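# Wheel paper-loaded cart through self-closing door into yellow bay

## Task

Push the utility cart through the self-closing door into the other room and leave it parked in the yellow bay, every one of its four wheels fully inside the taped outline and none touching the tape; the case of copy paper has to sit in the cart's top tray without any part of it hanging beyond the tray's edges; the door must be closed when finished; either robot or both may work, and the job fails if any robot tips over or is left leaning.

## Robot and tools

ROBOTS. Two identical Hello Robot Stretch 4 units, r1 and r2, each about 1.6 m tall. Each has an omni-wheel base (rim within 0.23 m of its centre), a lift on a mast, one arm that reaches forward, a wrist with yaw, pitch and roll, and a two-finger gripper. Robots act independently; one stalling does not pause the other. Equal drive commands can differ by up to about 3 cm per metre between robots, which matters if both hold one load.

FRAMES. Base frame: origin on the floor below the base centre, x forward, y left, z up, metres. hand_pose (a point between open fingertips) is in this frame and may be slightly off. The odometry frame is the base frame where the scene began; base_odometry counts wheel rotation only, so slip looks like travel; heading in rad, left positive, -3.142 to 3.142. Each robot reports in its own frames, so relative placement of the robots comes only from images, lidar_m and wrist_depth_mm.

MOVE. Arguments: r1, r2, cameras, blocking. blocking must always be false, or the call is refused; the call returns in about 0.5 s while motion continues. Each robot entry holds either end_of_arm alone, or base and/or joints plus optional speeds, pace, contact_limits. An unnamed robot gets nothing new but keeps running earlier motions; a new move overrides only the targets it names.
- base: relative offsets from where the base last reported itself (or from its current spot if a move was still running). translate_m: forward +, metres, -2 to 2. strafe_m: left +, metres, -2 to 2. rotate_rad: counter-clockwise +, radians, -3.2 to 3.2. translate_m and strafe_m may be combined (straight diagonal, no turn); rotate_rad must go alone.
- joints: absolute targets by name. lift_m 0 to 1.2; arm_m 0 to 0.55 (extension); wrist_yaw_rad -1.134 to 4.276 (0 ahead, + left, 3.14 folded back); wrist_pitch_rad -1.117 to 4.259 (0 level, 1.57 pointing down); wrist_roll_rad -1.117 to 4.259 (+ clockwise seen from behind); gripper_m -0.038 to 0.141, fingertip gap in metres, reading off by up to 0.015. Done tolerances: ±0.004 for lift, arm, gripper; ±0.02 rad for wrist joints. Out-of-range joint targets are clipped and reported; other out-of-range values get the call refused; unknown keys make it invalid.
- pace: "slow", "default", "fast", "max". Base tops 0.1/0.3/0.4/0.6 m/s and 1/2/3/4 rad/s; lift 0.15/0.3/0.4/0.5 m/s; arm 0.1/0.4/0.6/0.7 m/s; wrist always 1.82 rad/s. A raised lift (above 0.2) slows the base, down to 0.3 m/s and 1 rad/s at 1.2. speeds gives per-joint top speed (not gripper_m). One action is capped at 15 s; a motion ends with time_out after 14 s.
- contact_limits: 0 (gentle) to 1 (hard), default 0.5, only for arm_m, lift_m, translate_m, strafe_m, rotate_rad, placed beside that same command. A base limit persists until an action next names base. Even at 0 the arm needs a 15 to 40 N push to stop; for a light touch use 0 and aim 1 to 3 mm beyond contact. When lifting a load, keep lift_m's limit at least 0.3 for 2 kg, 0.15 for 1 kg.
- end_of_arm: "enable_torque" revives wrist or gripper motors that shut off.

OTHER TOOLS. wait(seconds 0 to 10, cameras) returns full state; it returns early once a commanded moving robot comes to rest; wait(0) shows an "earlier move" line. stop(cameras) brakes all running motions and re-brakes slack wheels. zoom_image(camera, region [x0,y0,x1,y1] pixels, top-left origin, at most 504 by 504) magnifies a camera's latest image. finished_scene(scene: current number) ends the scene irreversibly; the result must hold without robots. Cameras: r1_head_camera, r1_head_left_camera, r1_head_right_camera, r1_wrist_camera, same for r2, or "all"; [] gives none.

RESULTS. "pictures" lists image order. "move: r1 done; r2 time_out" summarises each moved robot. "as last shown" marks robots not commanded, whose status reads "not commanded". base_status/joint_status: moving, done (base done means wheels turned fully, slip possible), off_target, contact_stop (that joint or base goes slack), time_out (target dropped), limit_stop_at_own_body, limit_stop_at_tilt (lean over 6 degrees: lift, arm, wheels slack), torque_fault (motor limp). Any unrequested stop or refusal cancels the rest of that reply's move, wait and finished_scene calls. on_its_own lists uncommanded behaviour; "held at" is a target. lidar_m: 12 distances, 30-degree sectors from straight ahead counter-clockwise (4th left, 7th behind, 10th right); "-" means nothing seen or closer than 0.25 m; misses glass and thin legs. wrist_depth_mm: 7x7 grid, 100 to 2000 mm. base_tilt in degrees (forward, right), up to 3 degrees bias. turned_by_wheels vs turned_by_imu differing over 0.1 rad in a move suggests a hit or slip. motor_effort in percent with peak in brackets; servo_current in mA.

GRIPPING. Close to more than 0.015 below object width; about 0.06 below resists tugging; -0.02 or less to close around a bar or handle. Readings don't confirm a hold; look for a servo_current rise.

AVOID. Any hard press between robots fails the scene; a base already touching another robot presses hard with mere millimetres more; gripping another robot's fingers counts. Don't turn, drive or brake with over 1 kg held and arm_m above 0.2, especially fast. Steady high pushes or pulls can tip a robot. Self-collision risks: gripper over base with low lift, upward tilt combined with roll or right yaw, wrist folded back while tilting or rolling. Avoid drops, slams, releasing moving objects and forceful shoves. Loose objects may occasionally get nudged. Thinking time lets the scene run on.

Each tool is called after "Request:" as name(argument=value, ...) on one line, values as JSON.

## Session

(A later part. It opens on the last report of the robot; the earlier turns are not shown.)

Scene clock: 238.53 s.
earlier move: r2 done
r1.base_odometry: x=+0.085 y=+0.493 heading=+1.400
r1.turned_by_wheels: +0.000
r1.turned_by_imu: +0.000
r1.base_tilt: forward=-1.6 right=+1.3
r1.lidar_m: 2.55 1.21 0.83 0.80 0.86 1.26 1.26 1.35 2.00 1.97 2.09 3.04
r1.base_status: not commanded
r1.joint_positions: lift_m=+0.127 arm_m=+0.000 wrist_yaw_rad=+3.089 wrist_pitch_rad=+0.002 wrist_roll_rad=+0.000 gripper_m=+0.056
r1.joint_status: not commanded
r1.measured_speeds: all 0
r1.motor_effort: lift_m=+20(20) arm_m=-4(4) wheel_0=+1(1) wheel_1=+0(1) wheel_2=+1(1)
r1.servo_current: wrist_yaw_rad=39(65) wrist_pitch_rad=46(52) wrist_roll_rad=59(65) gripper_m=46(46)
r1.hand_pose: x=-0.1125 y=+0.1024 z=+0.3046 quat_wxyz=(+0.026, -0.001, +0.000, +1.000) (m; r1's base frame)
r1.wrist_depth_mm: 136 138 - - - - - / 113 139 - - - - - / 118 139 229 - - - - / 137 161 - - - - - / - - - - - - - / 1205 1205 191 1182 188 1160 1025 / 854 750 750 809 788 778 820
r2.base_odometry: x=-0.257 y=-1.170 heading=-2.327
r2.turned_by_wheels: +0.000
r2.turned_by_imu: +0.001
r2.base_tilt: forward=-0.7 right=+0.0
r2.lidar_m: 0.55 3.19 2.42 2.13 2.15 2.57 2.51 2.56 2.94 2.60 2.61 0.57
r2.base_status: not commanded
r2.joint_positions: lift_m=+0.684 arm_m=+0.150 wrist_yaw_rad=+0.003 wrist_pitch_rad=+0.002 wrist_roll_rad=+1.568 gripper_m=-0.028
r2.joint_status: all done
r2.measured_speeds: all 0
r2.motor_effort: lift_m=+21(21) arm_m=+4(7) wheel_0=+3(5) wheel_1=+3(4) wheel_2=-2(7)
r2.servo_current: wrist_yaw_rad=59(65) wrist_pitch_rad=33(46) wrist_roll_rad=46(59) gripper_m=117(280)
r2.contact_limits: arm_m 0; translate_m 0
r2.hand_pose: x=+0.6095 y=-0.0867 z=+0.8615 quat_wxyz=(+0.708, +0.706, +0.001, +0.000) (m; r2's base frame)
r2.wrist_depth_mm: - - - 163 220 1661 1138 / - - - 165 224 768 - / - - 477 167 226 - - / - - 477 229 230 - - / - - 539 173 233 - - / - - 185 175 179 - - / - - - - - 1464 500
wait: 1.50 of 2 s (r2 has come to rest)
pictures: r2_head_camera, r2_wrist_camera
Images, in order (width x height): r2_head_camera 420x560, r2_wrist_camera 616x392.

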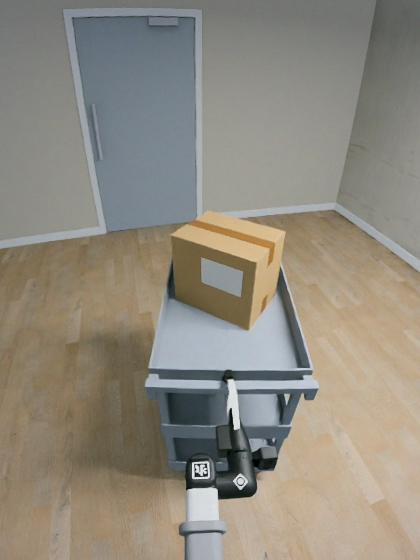

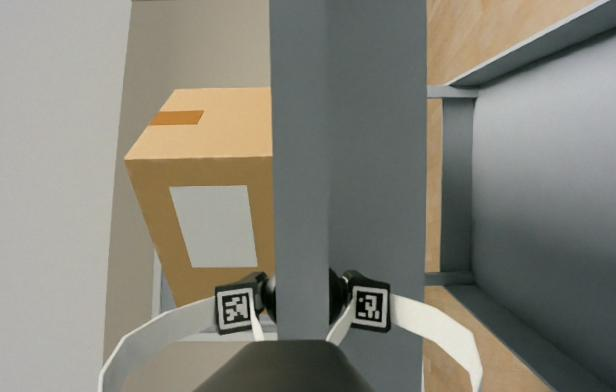

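Request:
move(blocking=false, r2={"base":{"translate_m":-0.5},"pace":"slow"}, cameras=[])

Request:
wait(seconds=3, cameras=["r2_head_camera","r2_wrist_camera"])

Request:
wait(seconds=5, cameras=["r2_head_camera","r2_head_left_camera","r2_wrist_camera"])

Scene clock: 247.23 s.
move: r2 moving
r1: as last shown
r1.lidar_m: 2.57 1.20 0.84 0.81 0.86 1.28 1.26 1.37 1.98 1.96 2.09 3.03
r1.motor_effort: lift_m=+20(20) arm_m=-4(4) wheel_0=+1(2) wheel_1=+0(0) wheel_2=+1(1)
r1.servo_current: wrist_yaw_rad=46(65) wrist_pitch_rad=39(52) wrist_roll_rad=52(65) gripper_m=39(46)
r1.wrist_depth_mm: 136 138 - - - - - / 113 139 - - - - - / 117 140 230 - - - - / 137 162 - - - - - / - - - - - - - / 1160 1182 192 1182 187 1138 1025 / 842 741 759 798 788 759 820
r2.base_odometry: x=-0.249 y=-1.161 heading=-2.327
r2.turned_by_wheels: +0.000
r2.turned_by_imu: +0.001
r2.base_tilt: forward=-0.7 right=+0.0
r2.lidar_m: 0.57 3.21 2.43 2.14 2.16 2.59 2.52 2.53 2.96 2.59 2.61 0.58
r2.base_status: translate_m moving
r2.joint_positions: lift_m=+0.684 arm_m=+0.150 wrist_yaw_rad=+0.003 wrist_pitch_rad=+0.002 wrist_roll_rad=+1.568 gripper_m=-0.028
r2.joint_status: not commanded
r2.measured_speeds: translate_m=-0.049 strafe_m=+0.000 rotate_rad=-0.003 lift_m=+0.000 arm_m=+0.000 wrist_yaw_rad=+0.000 wrist_pitch_rad=+0.000 wrist_roll_rad=+0.000
r2.motor_effort: lift_m=+21(21) arm_m=+2(4) wheel_0=-4(9) wheel_1=-6(8) wheel_2=+13(14)
r2.servo_current: wrist_yaw_rad=39(59) wrist_pitch_rad=39(46) wrist_roll_rad=46(52) gripper_m=117(117)
r2.contact_limits: arm_m 0
r2.hand_pose: x=+0.6095 y=-0.0867 z=+0.8615 quat_wxyz=(+0.708, +0.706, +0.001, +0.000) (m; r2's base frame)
r2.wrist_depth_mm: - - - 163 220 1661 530 / - - - 165 224 759 - / - - 480 168 227 - - / - - 473 228 229 - - / - - 539 173 233 - - / - - 186 176 179 - - / - - - - 241 1499 496
pictures: none
No camera images: "cameras" was empty.

Scene clock: 250.23 s.
earlier move: r2 moving
r1.base_odometry: x=+0.085 y=+0.493 heading=+1.400
r1.turned_by_wheels: +0.000
r1.turned_by_imu: +0.000
r1.base_tilt: forward=-1.6 right=+1.3
r1.lidar_m: 2.57 1.20 0.83 0.80 0.87 1.28 1.27 1.36 1.99 1.96 2.10 3.04
r1.base_status: not commanded
r1.joint_positions: lift_m=+0.127 arm_m=+0.000 wrist_yaw_rad=+3.089 wrist_pitch_rad=+0.002 wrist_roll_rad=+0.000 gripper_m=+0.056
r1.joint_status: not commanded
r1.measured_speeds: all 0
r1.motor_effort: lift_m=+20(20) arm_m=-4(4) wheel_0=+1(2) wheel_1=+0(1) wheel_2=+1(1)
r1.servo_current: wrist_yaw_rad=46(78) wrist_pitch_rad=39(52) wrist_roll_rad=52(72) gripper_m=46(52)
r1.hand_pose: x=-0.1125 y=+0.1024 z=+0.3046 quat_wxyz=(+0.026, -0.001, +0.000, +1.000) (m; r1's base frame)
r1.wrist_depth_mm: 136 138 - - - - - / 113 139 - - - - - / 118 140 230 - - - - / 137 162 - - - - - / - - - - - - - / 1205 1182 193 1182 187 1160 1008 / 842 750 750 788 798 778 820
r2.base_odometry: x=-0.051 y=-0.951 heading=-2.327
r2.turned_by_wheels: +0.000
r2.turned_by_imu: +0.002
r2.base_tilt: forward=-0.6 right=+0.0
r2.lidar_m: 0.55 3.54 2.37 2.05 2.03 2.47 2.23 2.25 2.70 2.67 2.68 0.57
r2.base_status: translate_m moving
r2.joint_positions: lift_m=+0.684 arm_m=+0.150 wrist_yaw_rad=+0.003 wrist_pitch_rad=+0.002 wrist_roll_rad=+1.568 gripper_m=-0.029
r2.joint_status: not commanded
r2.measured_speeds: translate_m=-0.101 strafe_m=-0.001 rotate_rad=-0.001 lift_m=+0.000 arm_m=+0.000 wrist_yaw_rad=+0.000 wrist_pitch_rad=+0.000 wrist_roll_rad=+0.000
r2.motor_effort: lift_m=+21(21) arm_m=-3(4) wheel_0=+2(9) wheel_1=-5(8) wheel_2=+10(15)
r2.servo_current: wrist_yaw_rad=39(65) wrist_pitch_rad=39(52) wrist_roll_rad=52(59) gripper_m=104(124)
r2.contact_limits: arm_m 0
r2.hand_pose: x=+0.6095 y=-0.0866 z=+0.8615 quat_wxyz=(+0.708, +0.706, +0.002, +0.001) (m; r2's base frame)
r2.wrist_depth_mm: - - - 167 226 1661 1182 / - - - 169 228 798 - / - - 512 170 229 - - / - - 473 231 232 - - / - - 521 173 233 - - / - - 186 174 178 - - / - - - - 236 1618 -
wait: 3.00 s; no rest
pictures: r2_head_camera, r2_wrist_camera
Images, in order (width x height): r2_head_camera 420x560, r2_wrist_camera 616x392.

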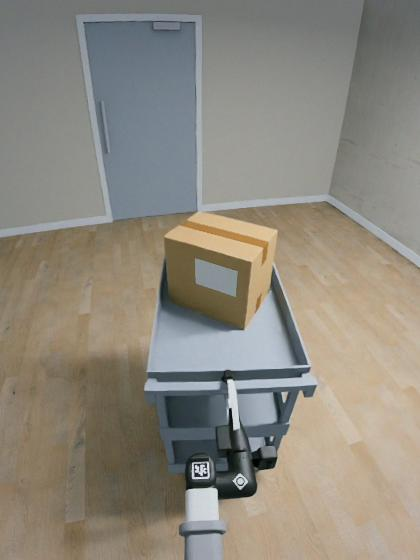

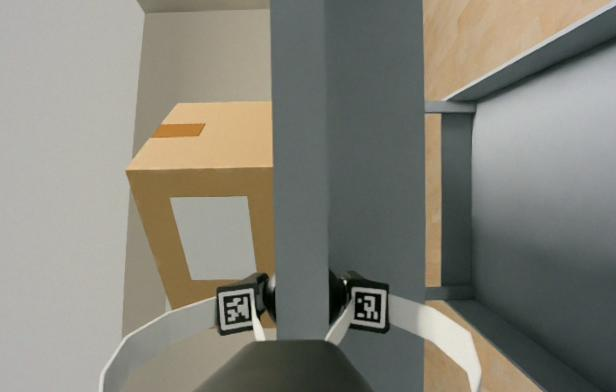

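Scene clock: 253.03 s.
earlier move: r2 done
r1.base_odometry: x=+0.085 y=+0.493 heading=+1.400
r1.turned_by_wheels: +0.000
r1.turned_by_imu: +0.000
r1.base_tilt: forward=-1.6 right=+1.2
r1.lidar_m: 2.56 1.21 0.83 0.80 0.87 1.28 1.26 1.35 2.00 1.97 2.08 3.03
r1.base_status: not commanded
r1.joint_positions: lift_m=+0.127 arm_m=+0.000 wrist_yaw_rad=+3.089 wrist_pitch_rad=+0.002 wrist_roll_rad=+0.000 gripper_m=+0.056
r1.joint_status: not commanded
r1.measured_speeds: all 0
r1.motor_effort: lift_m=+20(20) arm_m=-4(4) wheel_0=+1(2) wheel_1=+0(1) wheel_2=+1(1)
r1.servo_current: wrist_yaw_rad=52(78) wrist_pitch_rad=46(52) wrist_roll_rad=52(72) gripper_m=39(52)
r1.hand_pose: x=-0.1125 y=+0.1024 z=+0.3046 quat_wxyz=(+0.026, -0.001, +0.000, +1.000) (m; r1's base frame)
r1.wrist_depth_mm: 136 139 - - - - - / 113 139 - - - - - / 117 140 229 - - - - / 137 162 - - - - - / - - - - - - - / 1205 1182 191 1205 187 1160 1025 / 842 732 750 798 788 768 809
r2.base_odometry: x=+0.086 y=-0.806 heading=-2.327
r2.turned_by_wheels: +0.000
r2.turned_by_imu: +0.001
r2.base_tilt: forward=-0.7 right=+0.0
r2.lidar_m: 0.54 3.76 2.33 2.00 2.01 2.34 2.06 2.07 2.45 2.71 2.72 0.57
r2.base_status: done
r2.joint_positions: lift_m=+0.684 arm_m=+0.150 wrist_yaw_rad=+0.003 wrist_pitch_rad=+0.003 wrist_roll_rad=+1.568 gripper_m=-0.029
r2.joint_status: not commanded
r2.measured_speeds: all 0
r2.motor_effort: lift_m=+21(21) arm_m=-3(4) wheel_0=-2(9) wheel_1=-5(8) wheel_2=+6(15)
r2.servo_current: wrist_yaw_rad=59(65) wrist_pitch_rad=46(52) wrist_roll_rad=39(59) gripper_m=104(124)
r2.contact_limits: arm_m 0
r2.hand_pose: x=+0.6095 y=-0.0866 z=+0.8612 quat_wxyz=(+0.708, +0.706, +0.002, +0.000) (m; r2's base frame)
r2.wrist_depth_mm: - - - 168 229 1661 1205 / - - - 229 229 1661 - / - - 549 169 229 831 - / - 473 459 169 229 842 - / - - 508 169 229 842 - / - - 186 169 180 - - / - - - - - - -
wait: 2.80 of 5 s (r2 has come to rest)
pictures: r2_head_camera, r2_head_left_camera, r2_wrist_camera
Images, in order (width x height): r2_head_camera 420x560, r2_head_left_camera 420x672, r2_wrist_camera 616x392.

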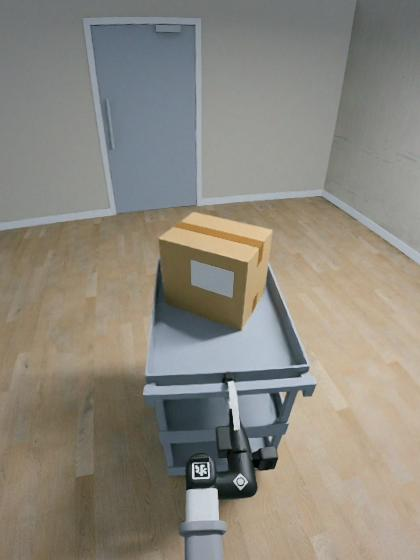

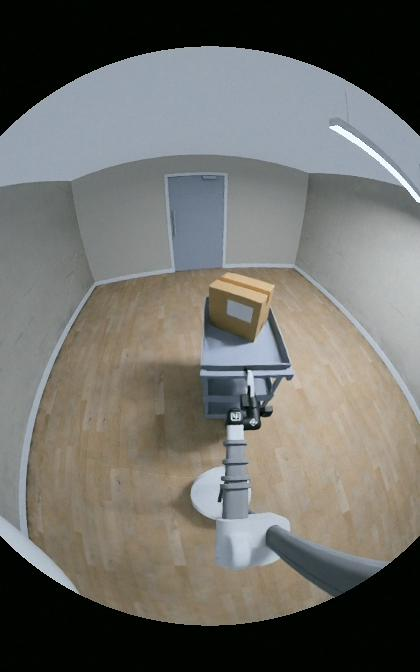

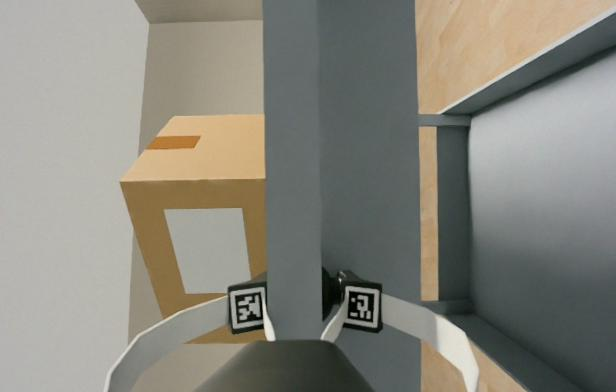

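Request:
move(blocking=false, r2={"base":{"translate_m":-0.5},"pace":"slow"}, cameras=[])

Request:
wait(seconds=8, cameras=["r2_head_camera","r2_head_left_camera","r2_wrist_camera"])

Scene clock: 266.83 s.
move: r2 moving
r1: as last shown
r1.base_tilt: forward=-1.6 right=+1.3
r1.lidar_m: 2.54 1.18 0.83 0.81 0.86 1.24 1.25 1.36 1.97 1.97 2.09 3.01
r1.motor_effort: lift_m=+20(20) arm_m=-4(4) wheel_0=+1(1) wheel_1=+0(1) wheel_2=+1(1)
r1.servo_current: wrist_yaw_rad=33(65) wrist_pitch_rad=39(46) wrist_roll_rad=33(72) gripper_m=33(46)
r1.wrist_depth_mm: 136 138 - - - - - / 113 139 - - - - - / 117 140 230 - - - - / 138 162 - - - - - / - - - - - - - / 1160 1182 193 1182 187 1138 1008 / 831 759 759 798 788 778 820
r2.base_odometry: x=+0.094 y=-0.797 heading=-2.327
r2.turned_by_wheels: +0.000
r2.turned_by_imu: +0.001
r2.base_tilt: forward=-0.6 right=+0.0
r2.lidar_m: 0.53 3.76 2.32 2.01 2.02 2.31 2.04 2.05 2.48 2.73 2.73 0.56
r2.base_status: translate_m moving
r2.joint_positions: lift_m=+0.684 arm_m=+0.150 wrist_yaw_rad=+0.003 wrist_pitch_rad=+0.003 wrist_roll_rad=+1.568 gripper_m=-0.029
r2.joint_status: not commanded
r2.measured_speeds: translate_m=-0.049 strafe_m=+0.000 rotate_rad=+0.001 lift_m=+0.000 arm_m=+0.000 wrist_yaw_rad=+0.000 wrist_pitch_rad=+0.000 wrist_roll_rad=+0.000
r2.motor_effort: lift_m=+21(21) arm_m=-3(4) wheel_0=-8(8) wheel_1=-6(7) wheel_2=+11(14)
r2.servo_current: wrist_yaw_rad=46(52) wrist_pitch_rad=46(52) wrist_roll_rad=46(59) gripper_m=98(104)
r2.contact_limits: arm_m 0
r2.hand_pose: x=+0.6095 y=-0.0866 z=+0.8612 quat_wxyz=(+0.708, +0.706, +0.002, +0.000) (m; r2's base frame)
r2.wrist_depth_mm: - - - 168 228 1661 1182 / - - - 229 229 1661 - / - - 549 168 229 831 - / - 473 459 168 229 842 - / - - 504 169 230 842 - / - - 186 169 180 - - / - - - - 231 - -
pictures: none
No camera images: "cameras" was empty.

Scene clock: 272.60 s.
earlier move: r2 done
r1.base_odometry: x=+0.085 y=+0.493 heading=+1.400
r1.turned_by_wheels: +0.000
r1.turned_by_imu: +0.000
r1.base_tilt: forward=-1.6 right=+1.3
r1.lidar_m: 2.54 1.18 0.85 0.80 0.86 1.27 1.24 1.36 1.99 1.97 2.09 3.03
r1.base_status: not commanded
r1.joint_positions: lift_m=+0.127 arm_m=+0.000 wrist_yaw_rad=+3.089 wrist_pitch_rad=+0.002 wrist_roll_rad=+0.000 gripper_m=+0.056
r1.joint_status: not commanded
r1.measured_speeds: all 0
r1.motor_effort: lift_m=+20(20) arm_m=-4(4) wheel_0=+1(2) wheel_1=+0(1) wheel_2=+1(1)
r1.servo_current: wrist_yaw_rad=46(72) wrist_pitch_rad=39(52) wrist_roll_rad=59(72) gripper_m=33(52)
r1.hand_pose: x=-0.1125 y=+0.1024 z=+0.3046 quat_wxyz=(+0.026, -0.001, +0.000, +1.000) (m; r1's base frame)
r1.wrist_depth_mm: 136 139 - - - - - / 113 139 - - - - - / 117 139 228 - - - - / 137 162 - - - - - / - - - - - - - / 1182 1182 192 1182 187 1118 1025 / 854 750 750 798 788 778 820
r2.base_odometry: x=+0.429 y=-0.442 heading=-2.327
r2.turned_by_wheels: +0.000
r2.turned_by_imu: +0.002
r2.base_tilt: forward=-0.6 right=+0.1
r2.lidar_m: 0.52 3.63 2.19 1.88 1.93 1.80 1.56 1.57 1.89 2.80 2.84 0.59
r2.base_status: done
r2.joint_positions: lift_m=+0.684 arm_m=+0.150 wrist_yaw_rad=+0.003 wrist_pitch_rad=+0.003 wrist_roll_rad=+1.568 gripper_m=-0.029
r2.joint_status: not commanded
r2.measured_speeds: all 0
r2.motor_effort: lift_m=+21(21) arm_m=-3(4) wheel_0=+0(8) wheel_1=-3(7) wheel_2=+8(14)
r2.servo_current: wrist_yaw_rad=59(65) wrist_pitch_rad=39(52) wrist_roll_rad=46(65) gripper_m=98(111)
r2.contact_limits: arm_m 0
r2.hand_pose: x=+0.6095 y=-0.0866 z=+0.8611 quat_wxyz=(+0.708, +0.706, +0.002, +0.000) (m; r2's base frame)
r2.wrist_depth_mm: - - - 179 242 1661 1118 / - - - 178 238 1661 512 / - - 640 176 236 809 - / - - 466 233 233 842 - / - - 492 172 231 831 - / - - 185 170 179 - - / - - 574 - 227 - -
wait: 5.77 of 8 s (r2 has come to rest)
pictures: r2_head_camera, r2_head_left_camera, r2_wrist_camera
Images, in order (width x height): r2_head_camera 420x560, r2_head_left_camera 420x672, r2_wrist_camera 616x392.

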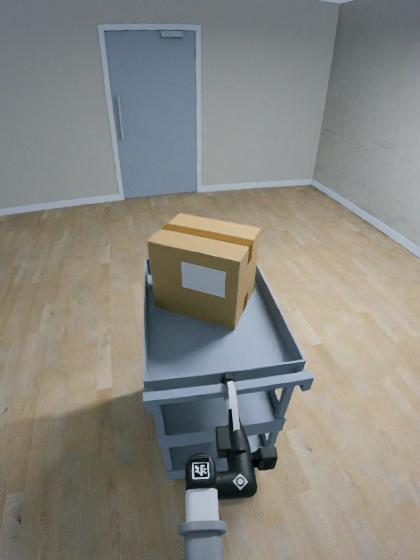

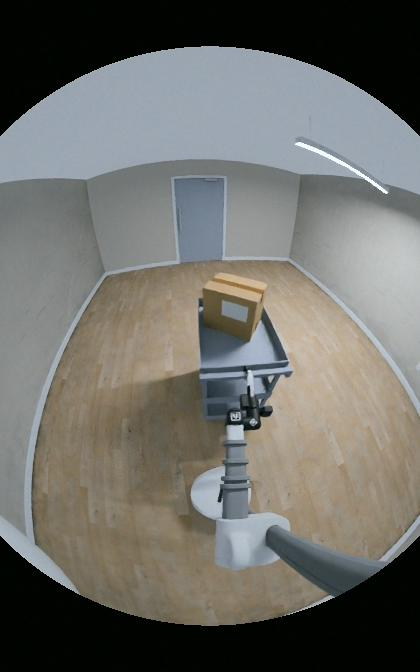

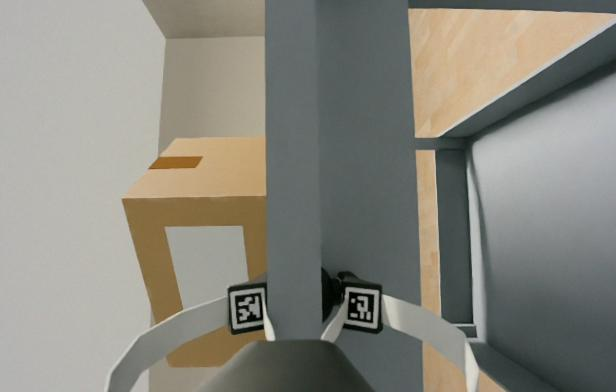

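Request:
move(blocking=false, r1={"base":{"translate_m":0.75},"joints":{"lift_m":0.5,"wrist_yaw_rad":0,"gripper_m":-0.02}}, cameras=[])

Request:
wait(seconds=5, cameras=[])

Request:
wait(seconds=2, cameras=["r1_head_left_camera"])

Request:
move(blocking=false, r1={"base":{"rotate_rad":1.57}}, cameras=[])

Request:
wait(seconds=4, cameras=["r1_head_left_camera","r1_head_camera","r1_wrist_camera"])

Scene clock: 284.83 s.
move: r1 moving
r1.base_odometry: x=+0.090 y=+0.524 heading=+1.400
r1.turned_by_wheels: +0.000
r1.turned_by_imu: +0.000
r1.base_tilt: forward=-1.6 right=+1.3
r1.lidar_m: 2.56 1.18 0.82 0.80 0.87 1.25 1.29 1.38 2.03 1.98 2.08 3.04
r1.base_status: translate_m moving
r1.joint_positions: lift_m=+0.164 arm_m=+0.000 wrist_yaw_rad=+2.503 wrist_pitch_rad=+0.002 wrist_roll_rad=+0.000 gripper_m=+0.037
r1.joint_status: lift_m moving; wrist_yaw_rad moving; gripper_m moving
r1.measured_speeds: translate_m=+0.121 strafe_m=-0.001 rotate_rad=+0.003 lift_m=+0.146 arm_m=+0.000 wrist_yaw_rad=-1.819 wrist_pitch_rad=+0.000 wrist_roll_rad=+0.000
r1.motor_effort: lift_m=+25(28) arm_m=-4(4) wheel_0=+6(9) wheel_1=+5(8) wheel_2=-10(10)
r1.servo_current: wrist_yaw_rad=111(117) wrist_pitch_rad=39(52) wrist_roll_rad=46(59) gripper_m=98(98)
r1.hand_pose: x=-0.0085 y=+0.2421 z=+0.3421 quat_wxyz=(+0.314, -0.001, +0.000, +0.949) (m; r1's base frame)
r1.wrist_depth_mm: - - - - - - - / - - - - - - - / - - - - - - - / - - - - - - - / - - - - - - - / 1160 1160 191 1205 186 - - / 917 809 831 158 820 - -
r2: as last shown
r2.turned_by_imu: +0.000
r2.base_tilt: forward=-0.7 right=+0.1
r2.lidar_m: 0.50 3.59 2.16 1.88 1.91 1.81 1.58 1.56 1.89 2.82 2.82 0.56
r2.motor_effort: lift_m=+21(21) arm_m=-3(4) wheel_0=-1(1) wheel_1=-3(3) wheel_2=+8(8)
r2.servo_current: wrist_yaw_rad=46(65) wrist_pitch_rad=33(46) wrist_roll_rad=52(59) gripper_m=104(104)
r2.contact_limits: arm_m 0
r2.wrist_depth_mm: - - - 180 241 1661 1160 / - - - 178 238 1661 512 / - - 640 176 236 798 - / - - 466 232 234 842 - / - - 484 172 231 820 - / - - 186 169 180 - - / - - 574 - 227 - -
pictures: none
No camera images: "cameras" was empty.

Scene clock: 288.33 s.
earlier move: r1 done
r1.base_odometry: x=+0.213 y=+1.232 heading=+1.400
r1.turned_by_wheels: +0.000
r1.turned_by_imu: +0.000
r1.base_tilt: forward=-1.6 right=+1.3
r1.lidar_m: 2.38 1.12 0.85 0.76 0.82 1.19 2.02 2.19 2.10 2.02 2.14 2.75
r1.base_status: done
r1.joint_positions: lift_m=+0.500 arm_m=+0.000 wrist_yaw_rad=+0.003 wrist_pitch_rad=+0.002 wrist_roll_rad=+0.000 gripper_m=-0.019
r1.joint_status: all done
r1.measured_speeds: all 0
r1.motor_effort: lift_m=+25(29) arm_m=-4(4) wheel_0=+4(9) wheel_1=+2(8) wheel_2=+1(11)
r1.servo_current: wrist_yaw_rad=46(117) wrist_pitch_rad=39(52) wrist_roll_rad=46(65) gripper_m=59(130)
r1.hand_pose: x=+0.4596 y=-0.0866 z=+0.6771 quat_wxyz=(+1.000, +0.000, +0.001, +0.001) (m; r1's base frame)
r1.wrist_depth_mm: - - - - - - - / - - - - - - - / - - - - - - - / - - - - - - - / - - - - - - - / - - - 199 - - - / - 1366 179 184 154 1576 1576
r2.base_odometry: x=+0.429 y=-0.442 heading=-2.327
r2.turned_by_wheels: +0.000
r2.turned_by_imu: +0.000
r2.base_tilt: forward=-0.7 right=+0.1
r2.lidar_m: 0.54 3.60 2.20 1.89 1.89 1.77 1.56 1.55 1.90 2.82 2.81 0.57
r2.base_status: not commanded
r2.joint_positions: lift_m=+0.684 arm_m=+0.150 wrist_yaw_rad=+0.003 wrist_pitch_rad=+0.003 wrist_roll_rad=+1.568 gripper_m=-0.029
r2.joint_status: not commanded
r2.measured_speeds: all 0
r2.motor_effort: lift_m=+21(21) arm_m=-3(4) wheel_0=-1(1) wheel_1=-3(3) wheel_2=+8(8)
r2.servo_current: wrist_yaw_rad=46(65) wrist_pitch_rad=46(46) wrist_roll_rad=52(59) gripper_m=104(111)
r2.contact_limits: arm_m 0
r2.hand_pose: x=+0.6095 y=-0.0866 z=+0.8611 quat_wxyz=(+0.708, +0.706, +0.002, +0.000) (m; r2's base frame)
r2.wrist_depth_mm: - - - 180 242 1661 1118 / - - - 178 238 1708 517 / - - 647 176 236 809 - / - - 462 233 234 842 - / - - 488 172 231 831 - / - - 186 169 180 - - / - - 574 - 226 - -
wait: 3.50 of 5 s (r1 has come to rest)
pictures: none
No camera images: "cameras" was empty.

Scene clock: 290.33 s.
r1.base_odometry: x=+0.213 y=+1.232 heading=+1.400
r1.turned_by_wheels: +0.000
r1.turned_by_imu: +0.000
r1.base_tilt: forward=-1.6 right=+1.3
r1.lidar_m: 2.37 1.09 0.85 0.77 0.81 1.19 2.00 2.18 2.08 2.01 2.14 2.74
r1.base_status: done
r1.joint_positions: lift_m=+0.500 arm_m=+0.000 wrist_yaw_rad=+0.003 wrist_pitch_rad=+0.002 wrist_roll_rad=+0.000 gripper_m=-0.019
r1.joint_status: all done
r1.measured_speeds: all 0
r1.motor_effort: lift_m=+25(29) arm_m=-4(4) wheel_0=+3(9) wheel_1=+2(8) wheel_2=+2(11)
r1.servo_current: wrist_yaw_rad=46(117) wrist_pitch_rad=39(52) wrist_roll_rad=39(65) gripper_m=52(130)
r1.hand_pose: x=+0.4596 y=-0.0866 z=+0.6771 quat_wxyz=(+1.000, +0.000, +0.001, +0.001) (m; r1's base frame)
r1.wrist_depth_mm: - - - - - - - / - - - - - - - / - - - - - - - / - - - - - - - / - - - - - - - / - - - 198 - - - / - 1366 179 183 154 1537 1618
r2.base_odometry: x=+0.429 y=-0.442 heading=-2.327
r2.turned_by_wheels: +0.000
r2.turned_by_imu: +0.000
r2.base_tilt: forward=-0.7 right=+0.1
r2.lidar_m: 0.54 3.59 2.19 1.88 1.90 1.80 1.57 1.55 1.90 2.82 2.82 0.58
r2.base_status: not commanded
r2.joint_positions: lift_m=+0.684 arm_m=+0.150 wrist_yaw_rad=+0.003 wrist_pitch_rad=+0.003 wrist_roll_rad=+1.568 gripper_m=-0.029
r2.joint_status: not commanded
r2.measured_speeds: all 0
r2.motor_effort: lift_m=+21(21) arm_m=-4(4) wheel_0=+0(1) wheel_1=-3(3) wheel_2=+8(8)
r2.servo_current: wrist_yaw_rad=39(65) wrist_pitch_rad=39(46) wrist_roll_rad=52(59) gripper_m=98(111)
r2.contact_limits: arm_m 0
r2.hand_pose: x=+0.6095 y=-0.0866 z=+0.8611 quat_wxyz=(+0.708, +0.706, +0.002, +0.000) (m; r2's base frame)
r2.wrist_depth_mm: - - - 179 243 1618 1160 / - - - 178 238 1661 517 / - - 640 176 235 820 - / - - 466 232 233 842 - / - - 488 171 231 842 - / - - 186 170 180 - - / - - 574 - 227 - -
wait: 2.00 s; at rest by 0.27 s
pictures: r1_head_left_camera
Images, in order (width x height): r1_head_left_camera 420x672.

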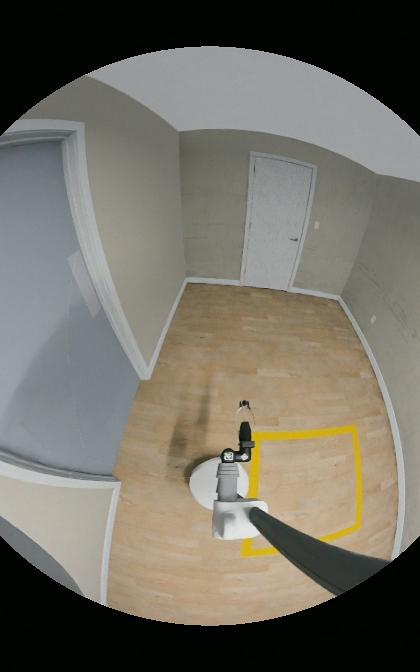

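Scene clock: 290.83 s.
move: r1 moving
r1.base_odometry: x=+0.213 y=+1.232 heading=+1.652
r1.turned_by_wheels: +0.251
r1.turned_by_imu: +0.252
r1.base_tilt: forward=-1.5 right=+1.2
r1.lidar_m: 1.40 0.96 0.82 0.77 0.91 1.74 2.00 2.30 2.02 2.04 2.46 2.68
r1.base_status: rotate_rad moving
r1.joint_positions: lift_m=+0.500 arm_m=+0.000 wrist_yaw_rad=+0.003 wrist_pitch_rad=+0.002 wrist_roll_rad=+0.000 gripper_m=-0.019
r1.joint_status: not commanded
r1.measured_speeds: translate_m=-0.001 strafe_m=+0.000 rotate_rad=+0.978 lift_m=+0.000 arm_m=+0.000 wrist_yaw_rad=+0.000 wrist_pitch_rad=+0.000 wrist_roll_rad=+0.000
r1.motor_effort: lift_m=+25(25) arm_m=-4(4) wheel_0=-8(8) wheel_1=-8(8) wheel_2=-7(8)
r1.servo_current: wrist_yaw_rad=39(52) wrist_pitch_rad=52(52) wrist_roll_rad=59(59) gripper_m=59(59)
r1.hand_pose: x=+0.4595 y=-0.0867 z=+0.6771 quat_wxyz=(+1.000, +0.000, +0.001, +0.001) (m; r1's base frame)
r1.wrist_depth_mm: - - - - - - - / - - - - - - - / - - - - - - - / - - - - - - - / - - - - - - - / 809 - 183 198 - - - / - 133 171 179 154 1537 1618
r2: as last shown
r2.base_tilt: forward=-0.6 right=+0.1
r2.lidar_m: 0.51 3.59 2.20 1.89 1.91 1.77 1.57 1.59 1.88 2.80 2.81 0.57
r2.motor_effort: lift_m=+21(21) arm_m=-3(4) wheel_0=-1(1) wheel_1=-3(3) wheel_2=+8(8)
r2.servo_current: wrist_yaw_rad=52(52) wrist_pitch_rad=46(46) wrist_roll_rad=46(59) gripper_m=98(104)
r2.contact_limits: arm_m 0
r2.wrist_depth_mm: - - - 179 241 1618 1118 / - - - 178 239 1618 517 / - - 647 176 236 798 - / - - 466 232 234 820 - / - - 488 172 231 820 - / - - 186 169 180 - - / - - 574 - 226 - -
pictures: none
No camera images: "cameras" was empty.

Scene clock: 292.40 s.
earlier move: r1 done
r1.base_odometry: x=+0.213 y=+1.232 heading=+2.970
r1.turned_by_wheels: +1.318
r1.turned_by_imu: +1.325
r1.base_tilt: forward=-1.6 right=+1.3
r1.lidar_m: 0.78 0.80 1.16 1.99 2.14 2.07 2.00 2.16 2.77 2.47 1.15 0.85
r1.base_status: done
r1.joint_positions: lift_m=+0.500 arm_m=+0.000 wrist_yaw_rad=+0.003 wrist_pitch_rad=+0.002 wrist_roll_rad=+0.000 gripper_m=-0.019
r1.joint_status: not commanded
r1.measured_speeds: all 0
r1.motor_effort: lift_m=+25(25) arm_m=-4(4) wheel_0=-2(10) wheel_1=-2(8) wheel_2=+0(8)
r1.servo_current: wrist_yaw_rad=39(59) wrist_pitch_rad=39(52) wrist_roll_rad=33(59) gripper_m=52(65)
r1.hand_pose: x=+0.4595 y=-0.0867 z=+0.6771 quat_wxyz=(+1.000, +0.000, +0.001, +0.001) (m; r1's base frame)
r1.wrist_depth_mm: - 559 - - - - - / - 559 - - - - - / - 564 - - - - - / - 564 - - - - - / - 569 - - - - - / - 564 186 198 170 - - / - 140 163 146 144 - -
r2.base_odometry: x=+0.429 y=-0.442 heading=-2.327
r2.turned_by_wheels: +0.000
r2.turned_by_imu: +0.000
r2.base_tilt: forward=-0.7 right=+0.0
r2.lidar_m: 0.53 3.56 2.18 1.90 1.90 1.78 1.57 1.55 1.88 2.81 2.82 0.57
r2.base_status: not commanded
r2.joint_positions: lift_m=+0.684 arm_m=+0.150 wrist_yaw_rad=+0.003 wrist_pitch_rad=+0.003 wrist_roll_rad=+1.568 gripper_m=-0.029
r2.joint_status: not commanded
r2.measured_speeds: all 0
r2.motor_effort: lift_m=+21(21) arm_m=-3(4) wheel_0=-1(1) wheel_1=-3(3) wheel_2=+8(8)
r2.servo_current: wrist_yaw_rad=46(59) wrist_pitch_rad=39(52) wrist_roll_rad=46(59) gripper_m=104(111)
r2.contact_limits: arm_m 0
r2.hand_pose: x=+0.6095 y=-0.0866 z=+0.8611 quat_wxyz=(+0.708, +0.706, +0.002, +0.000) (m; r2's base frame)
r2.wrist_depth_mm: - - - 179 242 1661 1182 / - - - 178 239 1661 517 / - - 640 176 236 798 - / - - 466 233 235 842 - / - - 488 172 231 831 - / - - 186 169 179 - - / - - 574 - 227 - -
wait: 1.57 of 4 s (r1 has come to rest)
pictures: r1_head_camera, r1_head_left_camera, r1_wrist_camera
Images, in order (width x height): r1_head_camera 420x560, r1_head_left_camera 420x672, r1_wrist_camera 616x392.

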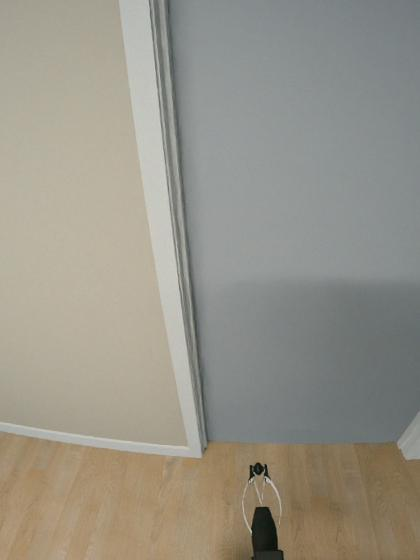

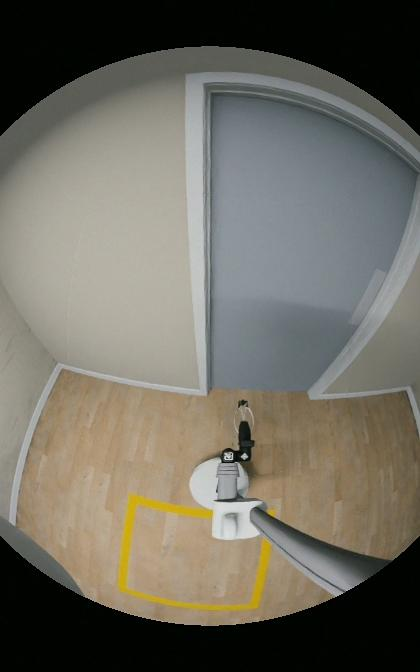

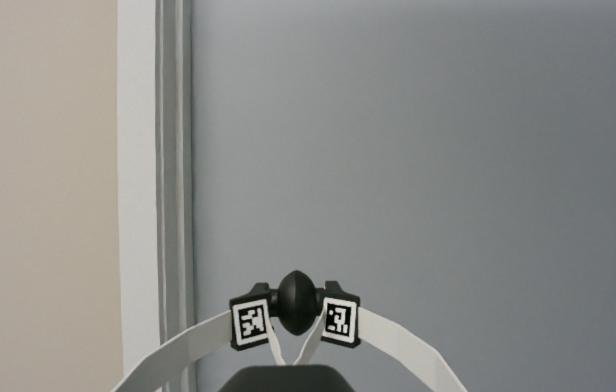

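Request:
move(blocking=false, r1={"base":{"strafe_m":-0.5}}, cameras=[])

Request:
wait(seconds=5, cameras=["r1_head_left_camera","r1_head_right_camera","r1_head_camera","r1_wrist_camera"])

Scene clock: 312.37 s.
move: r1 moving
r1.base_odometry: x=+0.219 y=+1.267 heading=+2.970
r1.turned_by_wheels: +0.000
r1.turned_by_imu: +0.000
r1.base_tilt: forward=-1.6 right=+1.3
r1.lidar_m: 0.78 0.81 1.18 2.04 2.17 2.09 2.02 2.18 2.74 2.48 1.11 0.86
r1.base_status: strafe_m moving
r1.joint_positions: lift_m=+0.500 arm_m=+0.000 wrist_yaw_rad=+0.003 wrist_pitch_rad=+0.002 wrist_roll_rad=+0.000 gripper_m=-0.019
r1.joint_status: not commanded
r1.measured_speeds: translate_m=+0.000 strafe_m=-0.139 rotate_rad=+0.000 lift_m=+0.000 arm_m=+0.000 wrist_yaw_rad=+0.000 wrist_pitch_rad=+0.000 wrist_roll_rad=+0.000
r1.motor_effort: lift_m=+25(25) arm_m=-4(4) wheel_0=+10(11) wheel_1=-8(11) wheel_2=+1(1)
r1.servo_current: wrist_yaw_rad=39(52) wrist_pitch_rad=33(52) wrist_roll_rad=52(65) gripper_m=46(59)
r1.hand_pose: x=+0.4595 y=-0.0867 z=+0.6771 quat_wxyz=(+1.000, +0.000, +0.001, +0.001) (m; r1's base frame)
r1.wrist_depth_mm: - 554 - - - - - / - 564 - - - - - / - 559 - - - - - / - 564 - - - - - / - 564 - - - - - / - 564 186 199 170 - - / - 549 163 147 144 - -
r2: as last shown
r2.lidar_m: 0.54 3.62 2.18 1.88 1.91 1.78 1.55 1.56 1.88 2.81 2.82 0.57
r2.motor_effort: lift_m=+21(21) arm_m=-3(4) wheel_0=+0(1) wheel_1=-3(3) wheel_2=+8(8)
r2.servo_current: wrist_yaw_rad=59(59) wrist_pitch_rad=39(46) wrist_roll_rad=46(52) gripper_m=98(104)
r2.contact_limits: arm_m 0
r2.wrist_depth_mm: - - - 180 241 1661 1138 / - - - 178 239 1708 517 / - - 647 176 236 809 - / - - 466 232 233 842 - / - - 488 172 230 831 - / - - 185 170 180 - - / - - 580 - 227 - -
pictures: none
No camera images: "cameras" was empty.

Scene clock: 314.87 s.
earlier move: r1 done
r1.base_odometry: x=+0.298 y=+1.724 heading=+2.970
r1.turned_by_wheels: +0.000
r1.turned_by_imu: -0.002
r1.base_tilt: forward=-1.6 right=+1.3
r1.lidar_m: 0.80 0.84 1.13 2.50 2.66 2.11 2.04 2.20 2.25 2.20 1.00 0.81
r1.base_status: done
r1.joint_positions: lift_m=+0.500 arm_m=+0.000 wrist_yaw_rad=+0.003 wrist_pitch_rad=+0.002 wrist_roll_rad=+0.000 gripper_m=-0.019
r1.joint_status: not commanded
r1.measured_speeds: all 0
r1.motor_effort: lift_m=+24(25) arm_m=-4(4) wheel_0=+1(12) wheel_1=+0(11) wheel_2=+0(1)
r1.servo_current: wrist_yaw_rad=46(72) wrist_pitch_rad=39(52) wrist_roll_rad=52(65) gripper_m=52(65)
r1.hand_pose: x=+0.4595 y=-0.0867 z=+0.6772 quat_wxyz=(+1.000, +0.000, +0.001, +0.001) (m; r1's base frame)
r1.wrist_depth_mm: - - - - 574 569 - / - - - - - 564 492 / - - - - - 569 492 / - - - - - 574 500 / - - - - - 569 496 / - - 183 198 170 569 500 / - 132 163 147 144 539 -
r2.base_odometry: x=+0.429 y=-0.442 heading=-2.327
r2.turned_by_wheels: +0.000
r2.turned_by_imu: +0.000
r2.base_tilt: forward=-0.7 right=+0.1
r2.lidar_m: 0.51 3.58 2.19 1.92 1.91 1.79 1.57 1.57 1.90 2.81 2.83 0.57
r2.base_status: not commanded
r2.joint_positions: lift_m=+0.684 arm_m=+0.150 wrist_yaw_rad=+0.003 wrist_pitch_rad=+0.003 wrist_roll_rad=+1.568 gripper_m=-0.029
r2.joint_status: not commanded
r2.measured_speeds: all 0
r2.motor_effort: lift_m=+21(21) arm_m=-3(4) wheel_0=+0(1) wheel_1=-3(4) wheel_2=+8(8)
r2.servo_current: wrist_yaw_rad=52(65) wrist_pitch_rad=39(52) wrist_roll_rad=46(59) gripper_m=104(111)
r2.contact_limits: arm_m 0
r2.hand_pose: x=+0.6095 y=-0.0866 z=+0.8611 quat_wxyz=(+0.708, +0.706, +0.002, +0.000) (m; r2's base frame)
r2.wrist_depth_mm: - - - 180 242 1708 1138 / - - - 178 239 1708 517 / - - 647 176 236 798 - / - - 469 232 234 842 - / - - 492 172 232 831 - / - - 186 169 180 - - / - - 574 - 227 - -
wait: 2.50 of 5 s (r1 has come to rest)
pictures: r1_head_camera, r1_head_left_camera, r1_head_right_camera, r1_wrist_camera
Images, in order (width x height): r1_head_camera 420x560, r1_head_left_camera 420x672, r1_head_right_camera 420x672, r1_wrist_camera 616x392.

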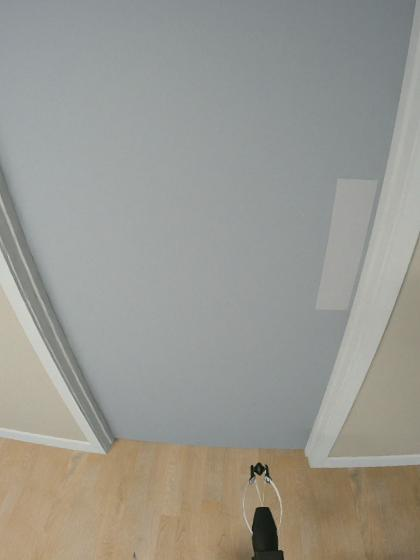

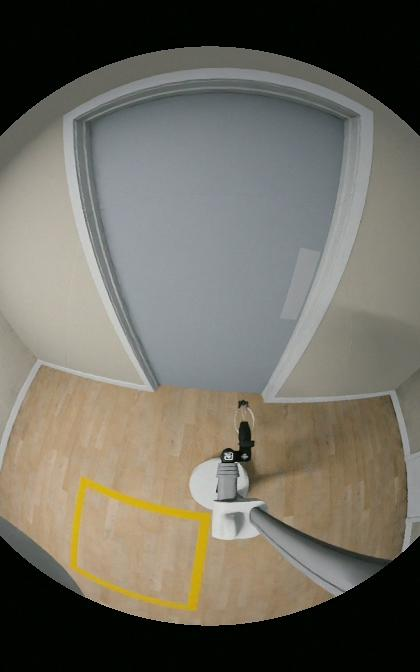

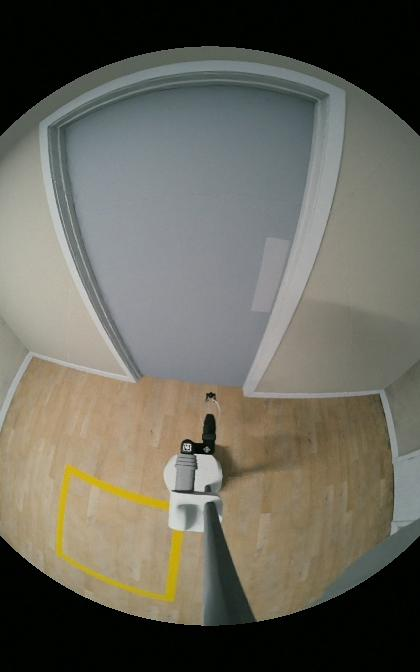

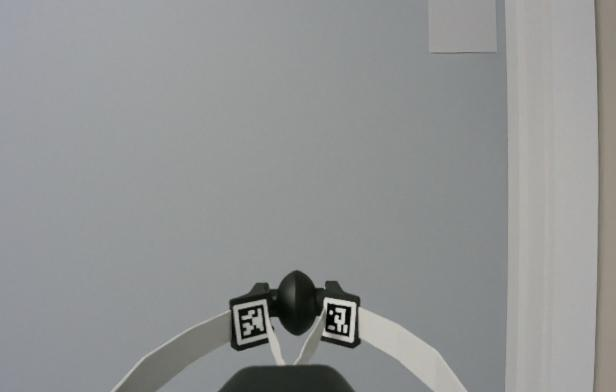

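Request:
move(blocking=false, r1={"base":{"strafe_m":0.06,"translate_m":0.2},"joints":{"wrist_yaw_rad":3.089,"lift_m":0.4}}, cameras=[])

Request:
wait(seconds=4, cameras=[])

Request:
wait(seconds=1, cameras=["r1_head_left_camera","r1_head_right_camera"])

Scene clock: 341.07 s.
move: r1 moving
r1.base_odometry: x=+0.266 y=+1.720 heading=+2.970
r1.turned_by_wheels: +0.000
r1.turned_by_imu: +0.000
r1.base_tilt: forward=-1.6 right=+1.3
r1.lidar_m: 0.76 0.82 1.09 2.49 2.65 2.14 2.05 2.24 2.27 2.23 0.94 0.77
r1.base_status: translate_m moving; strafe_m moving
r1.joint_positions: lift_m=+0.463 arm_m=+0.000 wrist_yaw_rad=+0.586 wrist_pitch_rad=+0.002 wrist_roll_rad=+0.000 gripper_m=-0.019
r1.joint_status: lift_m moving; wrist_yaw_rad moving
r1.measured_speeds: translate_m=+0.122 strafe_m=+0.035 rotate_rad=+0.006 lift_m=-0.146 arm_m=+0.000 wrist_yaw_rad=+1.821 wrist_pitch_rad=+0.000 wrist_roll_rad=+0.000
r1.motor_effort: lift_m=+13(25) arm_m=-4(4) wheel_0=+4(6) wheel_1=+8(9) wheel_2=-8(9)
r1.servo_current: wrist_yaw_rad=104(150) wrist_pitch_rad=46(46) wrist_roll_rad=52(65) gripper_m=52(59)
r1.hand_pose: x=+0.4595 y=+0.0868 z=+0.6402 quat_wxyz=(+0.957, +0.000, +0.001, +0.289) (m; r1's base frame)
r1.wrist_depth_mm: - 768 - - 539 484 436 / - 759 - - 539 484 442 / - 768 - - 544 484 439 / - 768 - - 544 492 442 / - 768 - - 539 484 442 / - 768 186 199 525 484 445 / - 140 163 147 154 469 442
r2: as last shown
r2.base_tilt: forward=-0.7 right=+0.0
r2.lidar_m: 0.51 3.59 2.19 1.89 1.91 1.79 1.57 1.56 1.88 2.81 2.82 0.59
r2.motor_effort: lift_m=+21(21) arm_m=-3(4) wheel_0=-1(1) wheel_1=-3(3) wheel_2=+8(8)
r2.servo_current: wrist_yaw_rad=39(52) wrist_pitch_rad=46(46) wrist_roll_rad=39(59) gripper_m=104(104)
r2.contact_limits: arm_m 0
r2.wrist_depth_mm: - - - 180 242 1661 1160 / - - - 178 239 1661 521 / - - 640 176 236 809 - / - - 466 233 233 831 - / - - 488 172 230 831 - / - - 185 169 180 - - / - - 574 - 227 - -
pictures: none
No camera images: "cameras" was empty.

Scene clock: 342.90 s.
earlier move: r1 done
r1.base_odometry: x=+0.091 y=+1.699 heading=+2.970
r1.turned_by_wheels: +0.000
r1.turned_by_imu: +0.000
r1.base_tilt: forward=-1.5 right=+1.3
r1.lidar_m: 0.61 0.64 0.81 2.44 2.59 2.31 2.24 2.41 2.35 1.78 0.74 0.63
r1.base_status: done
r1.joint_positions: lift_m=+0.401 arm_m=+0.000 wrist_yaw_rad=+3.086 wrist_pitch_rad=+0.002 wrist_roll_rad=+0.000 gripper_m=-0.019
r1.joint_status: all done
r1.measured_speeds: all 0
r1.motor_effort: lift_m=+12(25) arm_m=-4(4) wheel_0=+4(7) wheel_1=+2(9) wheel_2=+0(9)
r1.servo_current: wrist_yaw_rad=46(150) wrist_pitch_rad=46(52) wrist_roll_rad=52(65) gripper_m=52(65)
r1.hand_pose: x=-0.1122 y=+0.1033 z=+0.5781 quat_wxyz=(+0.028, -0.001, +0.000, +1.000) (m; r1's base frame)
r1.wrist_depth_mm: - 137 - - - - - / - 137 - - - - - / 111 138 210 - - - - / 128 141 - - - - - / - - - - - - - / - - 1921 199 - - - / 1499 1397 179 183 162 1366 1366
r2.base_odometry: x=+0.429 y=-0.442 heading=-2.327
r2.turned_by_wheels: +0.000
r2.turned_by_imu: +0.000
r2.base_tilt: forward=-0.7 right=+0.1
r2.lidar_m: 0.51 3.62 2.19 1.88 1.93 1.79 1.58 1.57 1.87 2.82 2.85 0.57
r2.base_status: not commanded
r2.joint_positions: lift_m=+0.684 arm_m=+0.150 wrist_yaw_rad=+0.003 wrist_pitch_rad=+0.003 wrist_roll_rad=+1.568 gripper_m=-0.029
r2.joint_status: not commanded
r2.measured_speeds: all 0
r2.motor_effort: lift_m=+21(21) arm_m=-3(4) wheel_0=-1(1) wheel_1=-3(4) wheel_2=+8(8)
r2.servo_current: wrist_yaw_rad=39(52) wrist_pitch_rad=46(46) wrist_roll_rad=46(65) gripper_m=98(104)
r2.contact_limits: arm_m 0
r2.hand_pose: x=+0.6095 y=-0.0866 z=+0.8611 quat_wxyz=(+0.708, +0.706, +0.002, +0.000) (m; r2's base frame)
r2.wrist_depth_mm: - - - 179 242 1661 1138 / - - - 178 238 1661 517 / - - 640 176 236 809 - / - - 466 233 233 831 - / - - 488 172 231 831 - / - - 186 170 180 - - / - - 574 - 227 - -
wait: 1.83 of 4 s (r1 has come to rest)
pictures: none
No camera images: "cameras" was empty.

Scene clock: 343.90 s.
r1.base_odometry: x=+0.091 y=+1.699 heading=+2.970
r1.turned_by_wheels: +0.000
r1.turned_by_imu: +0.000
r1.base_tilt: forward=-1.6 right=+1.3
r1.lidar_m: 0.59 0.67 0.83 2.44 2.58 2.30 2.22 2.40 2.34 1.77 0.70 0.62
r1.base_status: done
r1.joint_positions: lift_m=+0.401 arm_m=+0.000 wrist_yaw_rad=+3.086 wrist_pitch_rad=+0.002 wrist_roll_rad=+0.000 gripper_m=-0.019
r1.joint_status: all done
r1.measured_speeds: all 0
r1.motor_effort: lift_m=+13(25) arm_m=-4(4) wheel_0=+4(7) wheel_1=+2(9) wheel_2=+0(9)
r1.servo_current: wrist_yaw_rad=46(150) wrist_pitch_rad=39(52) wrist_roll_rad=52(65) gripper_m=52(65)
r1.hand_pose: x=-0.1122 y=+0.1033 z=+0.5781 quat_wxyz=(+0.028, -0.001, +0.000, +1.000) (m; r1's base frame)
r1.wrist_depth_mm: - 137 - - - - - / - 138 - - - - - / 111 137 209 - - - - / 128 141 - - - - - / - - - - - - - / - - 1921 198 - - - / 1499 1430 179 184 162 1366 1366
r2.base_odometry: x=+0.429 y=-0.442 heading=-2.327
r2.turned_by_wheels: +0.000
r2.turned_by_imu: +0.000
r2.base_tilt: forward=-0.7 right=+0.1
r2.lidar_m: 0.51 3.61 2.20 1.90 1.93 1.77 1.56 1.56 1.89 2.82 2.82 0.58
r2.base_status: not commanded
r2.joint_positions: lift_m=+0.684 arm_m=+0.150 wrist_yaw_rad=+0.003 wrist_pitch_rad=+0.003 wrist_roll_rad=+1.568 gripper_m=-0.029
r2.joint_status: not commanded
r2.measured_speeds: all 0
r2.motor_effort: lift_m=+21(21) arm_m=-4(4) wheel_0=-1(1) wheel_1=-3(4) wheel_2=+8(8)
r2.servo_current: wrist_yaw_rad=46(52) wrist_pitch_rad=39(46) wrist_roll_rad=33(65) gripper_m=98(104)
r2.contact_limits: arm_m 0
r2.hand_pose: x=+0.6095 y=-0.0866 z=+0.8611 quat_wxyz=(+0.708, +0.706, +0.002, +0.000) (m; r2's base frame)
r2.wrist_depth_mm: - - - 179 243 1661 1138 / - - - 178 238 1618 512 / - - 640 176 236 809 - / - - 462 232 234 854 - / - - 484 171 232 820 - / - - 185 170 180 - - / - - 574 - 227 - -
wait: 1.00 s; at rest by 0.27 s
pictures: r1_head_left_camera, r1_head_right_camera
Images, in order (width x height): r1_head_left_camera 420x672, r1_head_right_camera 420x672.

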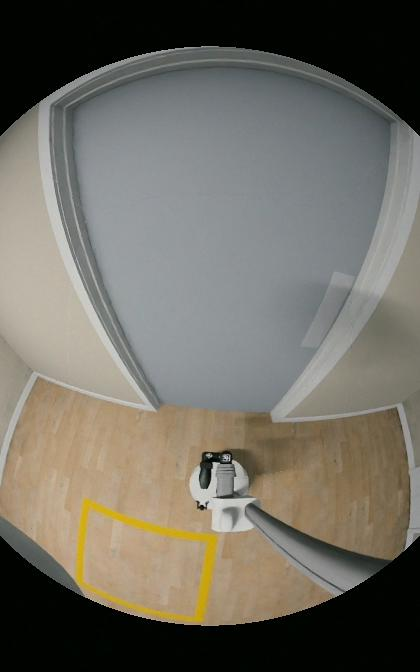

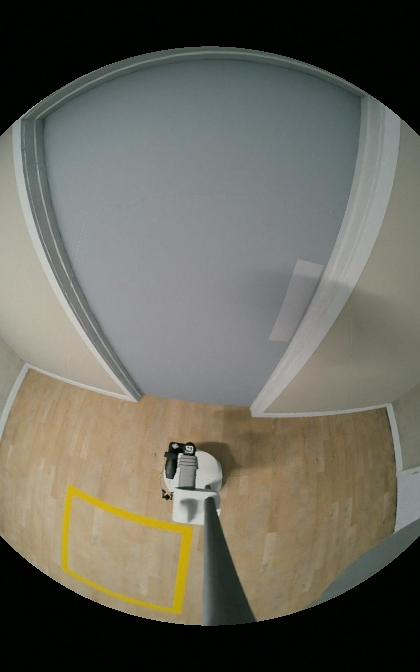

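Request:
move(blocking=false, r1={"base":{"rotate_rad":-0.075}}, cameras=[])

Request:
wait(seconds=1.5, cameras=["r1_head_left_camera","r1_head_right_camera"])

Scene clock: 356.67 s.
move: r1 moving
r1.base_odometry: x=+0.091 y=+1.699 heading=+2.896
r1.turned_by_wheels: -0.074
r1.turned_by_imu: -0.075
r1.base_tilt: forward=-1.6 right=+1.3
r1.lidar_m: 0.60 0.65 0.80 2.07 2.55 2.34 2.25 2.33 2.38 2.28 0.80 0.64
r1.base_status: rotate_rad moving
r1.joint_positions: lift_m=+0.401 arm_m=+0.000 wrist_yaw_rad=+3.086 wrist_pitch_rad=+0.002 wrist_roll_rad=+0.000 gripper_m=-0.019
r1.joint_status: not commanded
r1.measured_speeds: all 0
r1.motor_effort: lift_m=+12(13) arm_m=-4(4) wheel_0=+2(8) wheel_1=+2(8) wheel_2=+2(5)
r1.servo_current: wrist_yaw_rad=46(52) wrist_pitch_rad=33(46) wrist_roll_rad=33(65) gripper_m=52(59)
r1.hand_pose: x=-0.1122 y=+0.1033 z=+0.5781 quat_wxyz=(+0.028, -0.001, +0.000, +1.000) (m; r1's base frame)
r1.wrist_depth_mm: - 137 - - - - - / - 137 - - - - - / 111 138 209 - - - - / 128 141 - - - - - / - - - - - - - / - - 1863 198 - - - / 1464 1366 179 184 162 1366 1430
r2: as last shown
r2.lidar_m: 0.53 3.60 2.19 1.91 1.89 1.79 1.56 1.56 1.87 2.80 2.83 0.57
r2.motor_effort: lift_m=+21(21) arm_m=-3(4) wheel_0=+0(1) wheel_1=-3(4) wheel_2=+8(8)
r2.servo_current: wrist_yaw_rad=46(52) wrist_pitch_rad=46(46) wrist_roll_rad=59(65) gripper_m=98(104)
r2.contact_limits: arm_m 0
r2.wrist_depth_mm: - - - 179 241 1618 1138 / - - - 178 239 1661 517 / - - 647 176 236 820 - / - - 466 233 234 831 - / - - 488 171 231 831 - / - - 185 169 180 - - / - - 574 - 227 - -
pictures: none
No camera images: "cameras" was empty.

Scene clock: 356.83 s.
earlier move: r1 done
r1.base_odometry: x=+0.091 y=+1.699 heading=+2.896
r1.turned_by_wheels: +0.000
r1.turned_by_imu: +0.000
r1.base_tilt: forward=-1.6 right=+1.3
r1.lidar_m: 0.60 0.63 0.77 2.07 2.52 2.36 2.23 2.36 2.38 2.28 0.81 0.66
r1.base_status: done
r1.joint_positions: lift_m=+0.401 arm_m=+0.000 wrist_yaw_rad=+3.086 wrist_pitch_rad=+0.002 wrist_roll_rad=+0.000 gripper_m=-0.019
r1.joint_status: not commanded
r1.measured_speeds: all 0
r1.motor_effort: lift_m=+13(13) arm_m=-4(4) wheel_0=+3(8) wheel_1=+2(8) wheel_2=+1(5)
r1.servo_current: wrist_yaw_rad=59(59) wrist_pitch_rad=46(46) wrist_roll_rad=39(65) gripper_m=52(59)
r1.hand_pose: x=-0.1122 y=+0.1033 z=+0.5781 quat_wxyz=(+0.028, -0.001, +0.000, +1.000) (m; r1's base frame)
r1.wrist_depth_mm: - 138 - - - - - / - 138 - - - - - / 111 138 211 - - - - / 128 141 - - - - - / - - - - - - - / - - 1863 198 - - - / 1464 1397 179 183 162 1397 1397
r2.base_odometry: x=+0.429 y=-0.442 heading=-2.327
r2.turned_by_wheels: +0.000
r2.turned_by_imu: +0.000
r2.base_tilt: forward=-0.7 right=+0.1
r2.lidar_m: 0.52 3.64 2.17 1.91 1.91 1.81 1.57 1.56 1.91 2.81 2.82 0.57
r2.base_status: not commanded
r2.joint_positions: lift_m=+0.684 arm_m=+0.150 wrist_yaw_rad=+0.003 wrist_pitch_rad=+0.003 wrist_roll_rad=+1.568 gripper_m=-0.029
r2.joint_status: not commanded
r2.measured_speeds: all 0
r2.motor_effort: lift_m=+21(21) arm_m=-3(4) wheel_0=-1(1) wheel_1=-3(4) wheel_2=+8(8)
r2.servo_current: wrist_yaw_rad=52(52) wrist_pitch_rad=39(46) wrist_roll_rad=46(65) gripper_m=98(104)
r2.contact_limits: arm_m 0
r2.hand_pose: x=+0.6095 y=-0.0866 z=+0.8611 quat_wxyz=(+0.708, +0.706, +0.002, +0.000) (m; r2's base frame)
r2.wrist_depth_mm: - - - 180 241 1618 1160 / - - - 177 238 1661 517 / - - 640 175 236 809 - / - - 466 232 235 842 - / - - 488 172 231 831 - / - - 186 169 180 - - / - - 574 - 226 - -
wait: 0.17 of 1.5 s (r1 has come to rest)
pictures: r1_head_left_camera, r1_head_right_camera
Images, in order (width x height): r1_head_left_camera 420x672, r1_head_right_camera 420x672.

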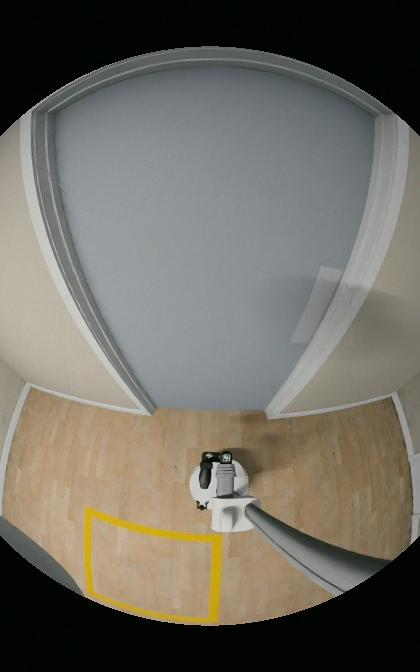

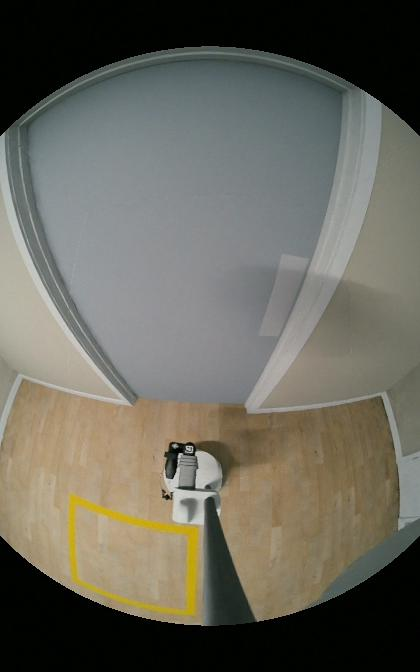

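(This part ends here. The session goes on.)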